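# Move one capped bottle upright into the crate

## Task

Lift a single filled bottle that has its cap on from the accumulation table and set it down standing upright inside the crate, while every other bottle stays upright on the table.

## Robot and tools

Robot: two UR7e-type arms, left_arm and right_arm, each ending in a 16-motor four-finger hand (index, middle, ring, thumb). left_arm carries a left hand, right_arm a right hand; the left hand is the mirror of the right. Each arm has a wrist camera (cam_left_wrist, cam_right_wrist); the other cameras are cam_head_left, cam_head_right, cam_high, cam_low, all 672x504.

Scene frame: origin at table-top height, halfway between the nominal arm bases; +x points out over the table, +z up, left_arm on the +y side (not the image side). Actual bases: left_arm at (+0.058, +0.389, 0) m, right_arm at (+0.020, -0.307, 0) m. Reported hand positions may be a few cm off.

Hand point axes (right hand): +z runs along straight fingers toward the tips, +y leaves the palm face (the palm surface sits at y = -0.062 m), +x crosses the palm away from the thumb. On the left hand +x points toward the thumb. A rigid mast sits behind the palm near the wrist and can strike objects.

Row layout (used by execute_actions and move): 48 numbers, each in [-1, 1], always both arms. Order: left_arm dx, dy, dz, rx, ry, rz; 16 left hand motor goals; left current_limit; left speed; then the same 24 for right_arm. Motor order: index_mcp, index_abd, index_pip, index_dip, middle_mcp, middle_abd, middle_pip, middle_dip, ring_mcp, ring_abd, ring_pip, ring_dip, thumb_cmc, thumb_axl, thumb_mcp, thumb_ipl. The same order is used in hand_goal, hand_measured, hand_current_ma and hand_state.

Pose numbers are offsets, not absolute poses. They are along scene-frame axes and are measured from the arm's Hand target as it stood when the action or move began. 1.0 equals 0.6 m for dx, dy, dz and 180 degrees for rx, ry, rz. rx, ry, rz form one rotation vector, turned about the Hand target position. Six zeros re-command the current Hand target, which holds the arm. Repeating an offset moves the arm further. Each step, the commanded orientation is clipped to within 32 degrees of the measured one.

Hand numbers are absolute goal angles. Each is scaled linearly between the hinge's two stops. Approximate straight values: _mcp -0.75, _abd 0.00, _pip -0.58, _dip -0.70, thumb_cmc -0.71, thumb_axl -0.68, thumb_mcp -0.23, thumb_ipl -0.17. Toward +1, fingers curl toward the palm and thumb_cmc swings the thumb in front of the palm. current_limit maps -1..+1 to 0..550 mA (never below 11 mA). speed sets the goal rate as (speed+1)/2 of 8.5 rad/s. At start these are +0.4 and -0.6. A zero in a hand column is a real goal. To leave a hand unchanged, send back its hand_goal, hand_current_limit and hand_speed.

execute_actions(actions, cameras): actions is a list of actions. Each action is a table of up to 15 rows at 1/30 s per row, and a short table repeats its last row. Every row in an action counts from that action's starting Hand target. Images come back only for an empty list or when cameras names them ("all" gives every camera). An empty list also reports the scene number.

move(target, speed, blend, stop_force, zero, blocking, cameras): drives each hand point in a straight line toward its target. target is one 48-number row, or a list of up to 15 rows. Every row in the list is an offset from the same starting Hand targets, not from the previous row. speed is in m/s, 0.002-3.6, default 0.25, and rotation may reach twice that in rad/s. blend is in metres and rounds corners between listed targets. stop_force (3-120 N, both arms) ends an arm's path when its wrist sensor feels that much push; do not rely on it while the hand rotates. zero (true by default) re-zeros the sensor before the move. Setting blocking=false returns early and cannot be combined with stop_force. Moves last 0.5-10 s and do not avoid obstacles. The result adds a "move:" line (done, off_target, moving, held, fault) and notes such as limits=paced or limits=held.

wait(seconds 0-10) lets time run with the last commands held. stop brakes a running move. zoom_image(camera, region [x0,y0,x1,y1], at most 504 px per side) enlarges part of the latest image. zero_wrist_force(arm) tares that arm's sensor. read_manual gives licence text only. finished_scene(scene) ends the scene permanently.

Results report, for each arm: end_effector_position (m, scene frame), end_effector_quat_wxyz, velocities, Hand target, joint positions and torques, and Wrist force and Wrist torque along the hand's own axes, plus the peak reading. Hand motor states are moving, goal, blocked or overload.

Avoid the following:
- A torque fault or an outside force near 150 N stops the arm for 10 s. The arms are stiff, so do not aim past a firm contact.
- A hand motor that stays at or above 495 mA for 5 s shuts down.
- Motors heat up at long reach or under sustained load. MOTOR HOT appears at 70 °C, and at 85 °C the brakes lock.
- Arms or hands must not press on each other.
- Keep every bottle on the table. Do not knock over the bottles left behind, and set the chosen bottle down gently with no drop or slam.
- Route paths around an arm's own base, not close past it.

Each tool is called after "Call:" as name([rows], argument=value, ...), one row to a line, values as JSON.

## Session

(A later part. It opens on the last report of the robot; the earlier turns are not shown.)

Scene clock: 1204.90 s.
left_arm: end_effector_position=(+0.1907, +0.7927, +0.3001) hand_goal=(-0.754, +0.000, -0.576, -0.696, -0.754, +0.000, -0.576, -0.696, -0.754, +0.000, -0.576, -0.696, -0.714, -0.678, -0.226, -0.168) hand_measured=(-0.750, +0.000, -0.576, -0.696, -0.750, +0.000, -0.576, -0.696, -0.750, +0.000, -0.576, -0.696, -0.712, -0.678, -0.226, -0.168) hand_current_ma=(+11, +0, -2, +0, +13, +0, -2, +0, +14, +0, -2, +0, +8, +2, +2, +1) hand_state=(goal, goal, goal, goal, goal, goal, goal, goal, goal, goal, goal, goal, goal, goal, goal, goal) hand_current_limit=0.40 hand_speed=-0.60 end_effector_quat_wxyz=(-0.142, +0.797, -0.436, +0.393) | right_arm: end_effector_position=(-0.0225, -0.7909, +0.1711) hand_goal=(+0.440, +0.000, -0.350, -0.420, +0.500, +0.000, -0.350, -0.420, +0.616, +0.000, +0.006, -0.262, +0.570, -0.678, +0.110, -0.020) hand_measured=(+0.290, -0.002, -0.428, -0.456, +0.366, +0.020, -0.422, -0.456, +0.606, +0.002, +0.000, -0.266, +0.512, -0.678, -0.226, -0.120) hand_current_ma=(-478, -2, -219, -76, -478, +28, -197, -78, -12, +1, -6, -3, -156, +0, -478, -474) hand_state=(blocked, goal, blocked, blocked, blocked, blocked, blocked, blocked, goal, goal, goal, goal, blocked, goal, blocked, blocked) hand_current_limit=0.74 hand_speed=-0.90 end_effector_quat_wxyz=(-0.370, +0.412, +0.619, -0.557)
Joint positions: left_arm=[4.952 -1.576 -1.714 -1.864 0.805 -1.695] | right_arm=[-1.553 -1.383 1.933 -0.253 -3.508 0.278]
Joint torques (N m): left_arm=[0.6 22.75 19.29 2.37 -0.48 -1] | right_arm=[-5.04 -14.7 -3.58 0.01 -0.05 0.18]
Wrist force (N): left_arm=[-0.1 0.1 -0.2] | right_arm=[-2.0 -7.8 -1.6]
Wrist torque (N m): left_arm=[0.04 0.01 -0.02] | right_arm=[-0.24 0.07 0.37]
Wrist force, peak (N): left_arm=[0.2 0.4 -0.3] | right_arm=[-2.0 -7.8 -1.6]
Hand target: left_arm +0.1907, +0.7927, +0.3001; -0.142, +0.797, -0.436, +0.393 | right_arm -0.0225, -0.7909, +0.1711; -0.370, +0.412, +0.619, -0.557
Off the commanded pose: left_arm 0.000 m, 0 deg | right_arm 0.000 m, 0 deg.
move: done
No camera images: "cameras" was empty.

Call:
move(target=[0,0,0,0,0,0,-0.754,0,-0.576,-0.696,-0.754,0,-0.576,-0.696,-0.754,0,-0.576,-0.696,-0.714,-0.678,-0.226,-0.168,0.4,-0.6,0,0,0.0018,0,0,0,0.44,0,-0.35,-0.42,0.50,0,-0.35,-0.42,0.616,0,0.007,-0.261,0.571,-0.677,0.11,-0.02,0.74,-0.9], speed=0.01, cameras=[])

Call:
execute_actions([
  [[0,0,0,0,0,0,-0.754,0,-0.576,-0.696,-0.754,0,-0.576,-0.696,-0.754,0,-0.576,-0.696,-0.714,-0.678,-0.226,-0.168,0.4,-0.6,0,0,0,0,0,0,0.29,0,-0.40,-0.46,0.36,0,-0.40,-0.46,0.616,0,0.007,-0.261,0.571,-0.677,-0.2,-0.11,0.4,-0.93]],
  [[0,0,0,0,0,0,-0.754,0,-0.576,-0.696,-0.754,0,-0.576,-0.696,-0.754,0,-0.576,-0.696,-0.714,-0.678,-0.226,-0.168,0.4,-0.6,0,0,0,0,0,0,0.178,0,-0.43,-0.52,0.178,0,-0.43,-0.52,0.616,0,0.007,-0.261,0.571,-0.677,-0.29,-0.1135,0.4,-0.93]],
  [[0,0,0,0,0,0,-0.754,0,-0.576,-0.696,-0.754,0,-0.576,-0.696,-0.754,0,-0.576,-0.696,-0.714,-0.678,-0.226,-0.168,0.4,-0.6,0,0,0,0,0,0,0.178,0,-0.43,-0.52,0.178,0,-0.43,-0.52,0.616,0,0.007,-0.261,0.571,-0.677,-0.29,-0.1135,0.4,-0.93]],
], cameras=["cam_right_wrist","cam_high"])

Scene clock: 1219.17 s.
left_arm: end_effector_position=(+0.1907, +0.7927, +0.3001) hand_goal=(-0.754, +0.000, -0.576, -0.696, -0.754, +0.000, -0.576, -0.696, -0.754, +0.000, -0.576, -0.696, -0.714, -0.678, -0.226, -0.168) hand_measured=(-0.750, +0.000, -0.576, -0.696, -0.750, +0.000, -0.576, -0.696, -0.750, +0.000, -0.576, -0.696, -0.712, -0.678, -0.226, -0.168) hand_current_ma=(+11, +0, -2, +0, +13, +0, -2, +0, +14, +0, -2, +0, +8, +2, +2, +1) hand_state=(goal, goal, goal, goal, goal, goal, goal, goal, goal, goal, goal, goal, goal, goal, goal, goal) hand_current_limit=0.40 hand_speed=-0.60 end_effector_quat_wxyz=(-0.142, +0.797, -0.436, +0.393) | right_arm: end_effector_position=(-0.0225, -0.7908, +0.1721) hand_goal=(+0.440, +0.000, -0.350, -0.420, +0.500, +0.000, -0.350, -0.420, +0.616, +0.000, +0.006, -0.262, +0.570, -0.678, +0.110, -0.020) hand_measured=(+0.290, +0.002, -0.428, -0.458, +0.368, +0.026, -0.422, -0.456, +0.606, +0.002, +0.000, -0.266, +0.510, -0.678, -0.226, -0.118) hand_current_ma=(-478, +1, -219, -84, -479, +41, -197, -75, -12, +1, -6, -3, -162, +0, -478, -459) hand_state=(blocked, goal, blocked, blocked, blocked, blocked, blocked, blocked, goal, goal, goal, goal, blocked, goal, blocked, blocked) hand_current_limit=0.74 hand_speed=-0.90 end_effector_quat_wxyz=(-0.370, +0.412, +0.619, -0.557)
Joint positions: left_arm=[4.952 -1.576 -1.714 -1.864 0.805 -1.695] | right_arm=[-1.553 -1.384 1.932 -0.25 -3.508 0.278]
Joint torques (N m): left_arm=[-0.66 21.71 19.62 2.61 -0.11 -1.13] | right_arm=[-4.8 -40.8 -33.92 1.12 0.02 -0.73]
Wrist force (N): left_arm=[0.0 0.2 0.0] | right_arm=[1.1 6.5 0.0]
Wrist torque (N m): left_arm=[0.02 -0.01 -0.01] | right_arm=[0.47 -0.03 0.14]
Wrist force, peak (N): left_arm=[-0.1 0.5 0.1] | right_arm=[-1.9 -8.5 -1.6]
Hand target: left_arm +0.1907, +0.7927, +0.3001; -0.142, +0.797, -0.436, +0.393 | right_arm -0.0225, -0.7909, +0.1722; -0.370, +0.412, +0.619, -0.557
Off the commanded pose: left_arm 0.000 m, 0 deg | right_arm 0.000 m, 0 deg.
move: done
No camera images: "cameras" was empty.

Scene clock: 1220.87 s.
left_arm: end_effector_position=(+0.1907, +0.7927, +0.3001) hand_goal=(-0.754, +0.000, -0.576, -0.696, -0.754, +0.000, -0.576, -0.696, -0.754, +0.000, -0.576, -0.696, -0.714, -0.678, -0.226, -0.168) hand_measured=(-0.750, +0.000, -0.576, -0.696, -0.750, +0.000, -0.576, -0.696, -0.750, +0.000, -0.576, -0.696, -0.712, -0.678, -0.226, -0.168) hand_current_ma=(+11, +0, -2, +0, +13, +0, -2, +0, +14, +0, -2, +0, +8, +2, +2, +1) hand_state=(goal, goal, goal, goal, goal, goal, goal, goal, goal, goal, goal, goal, goal, goal, goal, goal) hand_current_limit=0.40 hand_speed=-0.60 end_effector_quat_wxyz=(-0.142, +0.797, -0.436, +0.393) | right_arm: end_effector_position=(-0.0225, -0.7909, +0.1722) hand_goal=(+0.178, +0.000, -0.430, -0.520, +0.178, +0.000, -0.430, -0.520, +0.616, +0.000, +0.006, -0.262, +0.570, -0.678, -0.290, -0.114) hand_measured=(+0.188, -0.002, -0.426, -0.516, +0.188, +0.004, -0.428, -0.518, +0.606, +0.002, +0.000, -0.266, +0.562, -0.678, -0.288, -0.118) hand_current_ma=(+14, -2, +3, +3, +12, +2, +2, +2, -12, +1, -6, -3, -8, +0, +1, -5) hand_state=(goal, goal, goal, goal, goal, goal, goal, goal, goal, goal, goal, goal, goal, goal, goal, goal) hand_current_limit=0.40 hand_speed=-0.93 end_effector_quat_wxyz=(-0.370, +0.412, +0.619, -0.557)
Joint positions: left_arm=[4.952 -1.576 -1.714 -1.864 0.805 -1.695] | right_arm=[-1.553 -1.384 1.931 -0.25 -3.508 0.278]
Joint torques (N m): left_arm=[-0.15 22.15 21.19 2.66 -0.42 -0.89] | right_arm=[-4.44 -30.29 -23.45 1.58 -0.11 1]
Wrist force (N): left_arm=[-0.1 0.3 0.1] | right_arm=[0.8 0.9 -0.4]
Wrist torque (N m): left_arm=[0.04 0.02 -0.02] | right_arm=[0.14 -0.01 0.20]
Wrist force, peak (N): left_arm=[-0.1 0.5 -0.1] | right_arm=[1.0 6.8 0.2]
Hand target: left_arm +0.1907, +0.7927, +0.3001; -0.142, +0.797, -0.436, +0.393 | right_arm -0.0225, -0.7909, +0.1722; -0.370, +0.412, +0.619, -0.557
Off the commanded pose: left_arm 0.000 m, 0 deg | right_arm 0.000 m, 0 deg.
Step readings (end_effector_position of left_arm | right_arm):
0: (+0.1907, +0.7927, +0.3001) | (-0.0225, -0.7908, +0.1721)
1: (+0.1907, +0.7927, +0.3001) | (-0.0225, -0.7908, +0.1721)
2: (+0.1907, +0.7927, +0.3001) | (-0.0225, -0.7908, +0.1721)
4: (+0.1907, +0.7927, +0.3001) | (-0.0225, -0.7908, +0.1721)
8: (+0.1907, +0.7927, +0.3001) | (-0.0225, -0.7909, +0.1722)
15: (+0.1907, +0.7927, +0.3001) | (-0.0225, -0.7909, +0.1722)
16: (+0.1907, +0.7927, +0.3001) | (-0.0225, -0.7909, +0.1722)
17: (+0.1907, +0.7927, +0.3001) | (-0.0225, -0.7909, +0.1722)
19: (+0.1907, +0.7927, +0.3001) | (-0.0225, -0.7909, +0.1722)
23: (+0.1907, +0.7927, +0.3001) | (-0.0225, -0.7909, +0.1722)
30: (+0.1907, +0.7927, +0.3001) | (-0.0225, -0.7909, +0.1722)
31: (+0.1907, +0.7927, +0.3001) | (-0.0225, -0.7909, +0.1722)
32: (+0.1907, +0.7927, +0.3001) | (-0.0225, -0.7909, +0.1722)
34: (+0.1907, +0.7927, +0.3001) | (-0.0225, -0.7909, +0.1722)
38: (+0.1907, +0.7927, +0.3001) | (-0.0225, -0.7909, +0.1722)
45: (+0.1907, +0.7927, +0.3001) | (-0.0225, -0.7909, +0.1722)
Images, in order (width x height): cam_high 672x504, cam_right_wrist 672x504.

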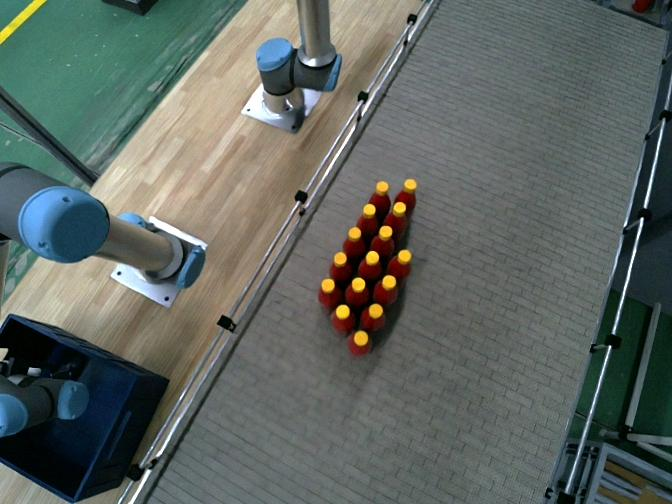

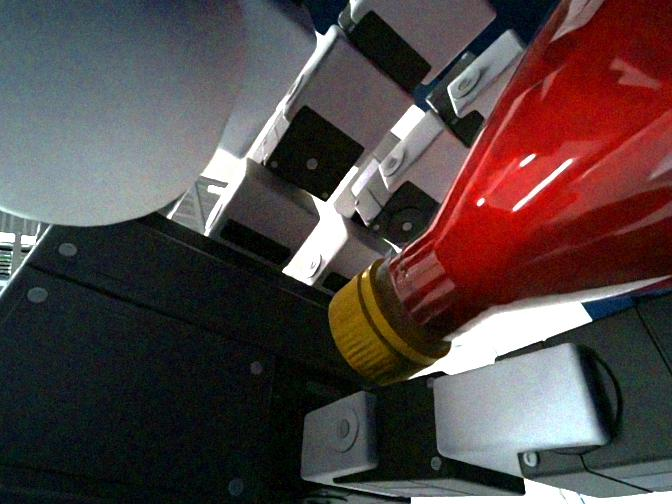

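Call:
move([
  [0,0,0,0,0,0,-0.754,0,-0.576,-0.696,-0.754,0,-0.576,-0.696,-0.754,0,-0.576,-0.696,-0.714,-0.678,-0.226,-0.168,0.4,-0.6,0,0,0,0,0,0,0.096,0,-0.43,-0.55,0.096,0,-0.43,-0.55,0.616,0,0.007,-0.261,0.571,-0.677,-0.326,-0.1135,0.4,-0.9],
  [0,0,0,0,0,0,-0.754,0,-0.576,-0.696,-0.754,0,-0.576,-0.696,-0.754,0,-0.576,-0.696,-0.714,-0.678,-0.226,-0.168,0.4,-0.6,0,0,0.17,0,0,0,0.096,0,-0.43,-0.55,0.096,0,-0.43,-0.55,0.616,0,0.007,-0.261,0.571,-0.677,-0.326,-0.1135,0.4,-0.9],
  [0,0,0,0,0,0,-0.754,0,-0.576,-0.696,-0.754,0,-0.576,-0.696,-0.754,0,-0.576,-0.696,-0.714,-0.678,-0.226,-0.168,0.4,-0.6,0,0,0.463,0,0,0,0.096,0,-0.43,-0.55,0.096,0,-0.43,-0.55,0.616,0,0.007,-0.261,0.571,-0.677,-0.326,-0.1135,0.4,-0.9],
], speed=[0.05,0.06,0.15], blend=[0,0.01,0], cameras=["cam_right_wrist","cam_high","cam_head_left","cam_head_right"])

Call:
zoom_image(camera="cam_high", region=[0, 250, 240, 504])

Scene clock: 1234.93 s.
left_arm: end_effector_position=(+0.1907, +0.7927, +0.3001) hand_goal=(-0.754, +0.000, -0.576, -0.696, -0.754, +0.000, -0.576, -0.696, -0.754, +0.000, -0.576, -0.696, -0.714, -0.678, -0.226, -0.168) hand_measured=(-0.750, +0.000, -0.576, -0.696, -0.750, +0.000, -0.576, -0.696, -0.750, +0.000, -0.576, -0.696, -0.712, -0.678, -0.226, -0.168) hand_current_ma=(+11, +0, -2, +0, +13, +0, -2, +0, +14, +0, -2, +0, +8, +2, +2, +1) hand_state=(goal, goal, goal, goal, goal, goal, goal, goal, goal, goal, goal, goal, goal, goal, goal, goal) hand_current_limit=0.40 hand_speed=-0.60 end_effector_quat_wxyz=(-0.142, +0.797, -0.436, +0.393) | right_arm: end_effector_position=(-0.0225, -0.7908, +0.4499) hand_goal=(+0.096, +0.000, -0.430, -0.550, +0.096, +0.000, -0.430, -0.550, +0.616, +0.000, +0.006, -0.262, +0.570, -0.678, -0.326, -0.114) hand_measured=(+0.108, -0.002, -0.426, -0.546, +0.106, +0.004, -0.428, -0.548, +0.608, +0.002, +0.000, -0.266, +0.568, -0.678, -0.322, -0.116) hand_current_ma=(+17, -2, +3, +3, +15, +2, +2, +2, -12, +1, -6, -3, -2, +0, +6, -2) hand_state=(goal, goal, goal, goal, goal, goal, goal, goal, goal, goal, goal, goal, goal, goal, goal, goal) hand_current_limit=0.40 hand_speed=-0.90 end_effector_quat_wxyz=(-0.370, +0.412, +0.619, -0.557)
Joint positions: left_arm=[4.952 -1.576 -1.714 -1.864 0.805 -1.695] | right_arm=[-1.553 -1.507 1.334 0.469 -3.508 0.278]
Joint torques (N m): left_arm=[-0.39 22.41 20.87 2.63 -0.28 -0.92] | right_arm=[-7.03 -15.67 -34.76 1.86 2.84 1.45]
Wrist force (N): left_arm=[-0.1 -0.1 -0.1] | right_arm=[1.1 0.7 -0.4]
Wrist torque (N m): left_arm=[0.00 0.01 -0.01] | right_arm=[0.10 -0.06 0.16]
Wrist force, peak (N): left_arm=[0.2 0.6 0.0] | right_arm=[1.1 1.5 -0.3]
Hand target: left_arm +0.1907, +0.7927, +0.3001; -0.142, +0.797, -0.436, +0.393 | right_arm -0.0225, -0.7909, +0.4500; -0.370, +0.412, +0.619, -0.557
Off the commanded pose: left_arm 0.000 m, 0 deg | right_arm 0.000 m, 0 deg.
move: done
Images, in order (width x height): cam_head_left 672x504, cam_head_right 672x504, cam_high 672x504, cam_right_wrist 672x504.

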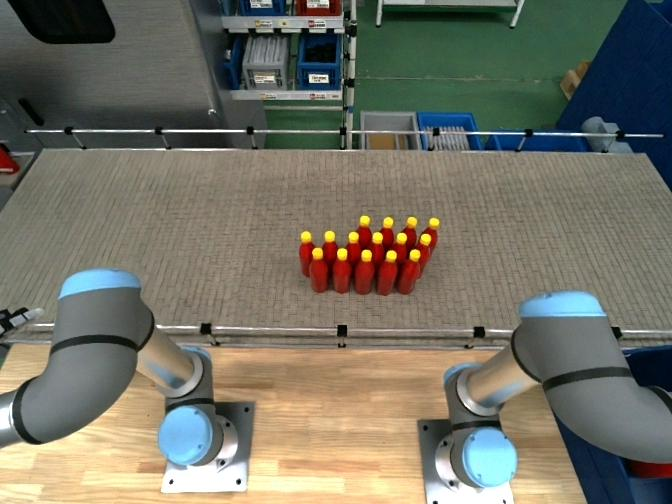

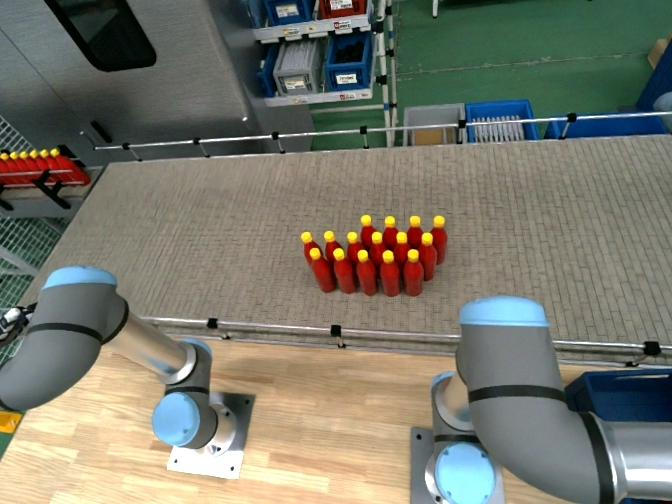

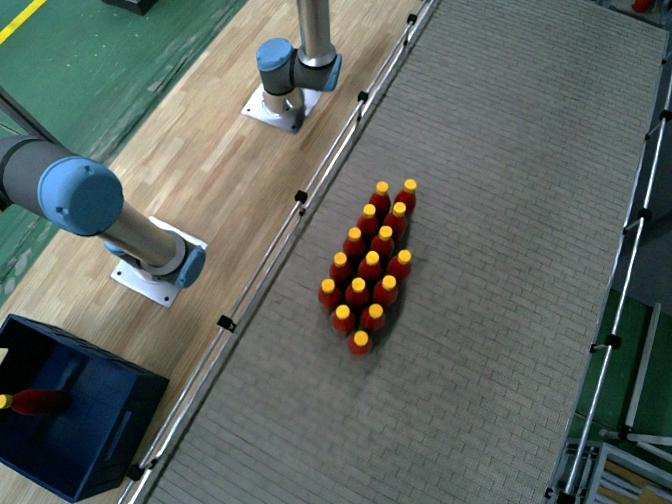

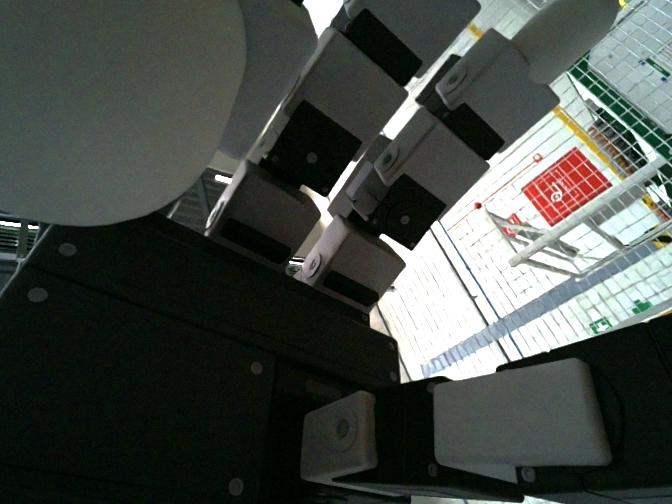

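Scaled by 1.984 from the camera's 672x504 image, which has a finer 960x720 frame.

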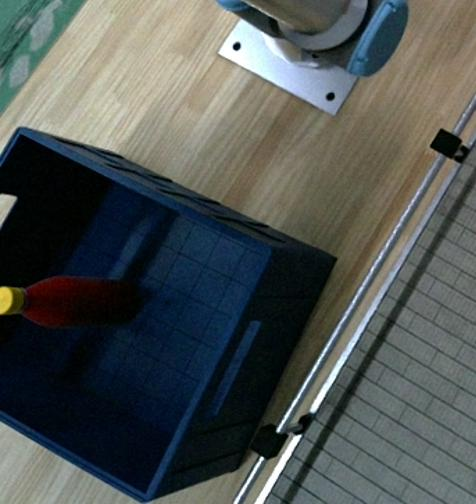

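Call:
zoom_image(camera="cam_high", region=[0, 350, 120, 460])

Call:
zoom_image(camera="cam_head_left", region=[552, 380, 672, 504])

Scaled by 4.200 from the camera's 672x504 image, which has a finer 960x720 frame.

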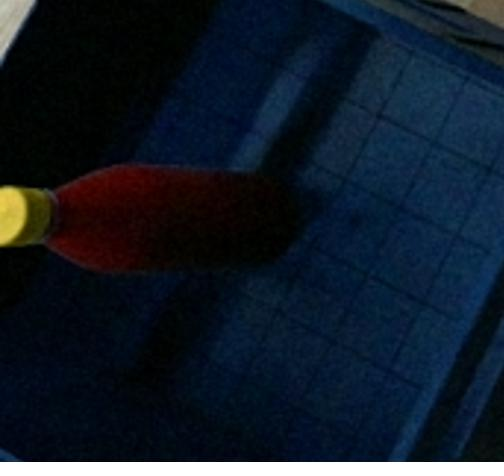

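Scaled by 4.065 from the camera's 672x504 image, which has a finer 960x720 frame.

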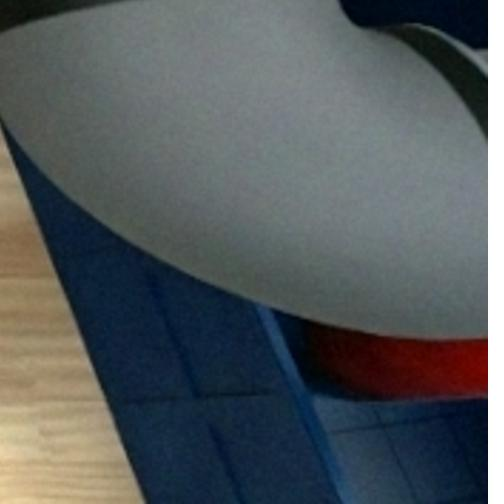

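Call:
finished_scene(scene=1)

The scene is finished: the task was done.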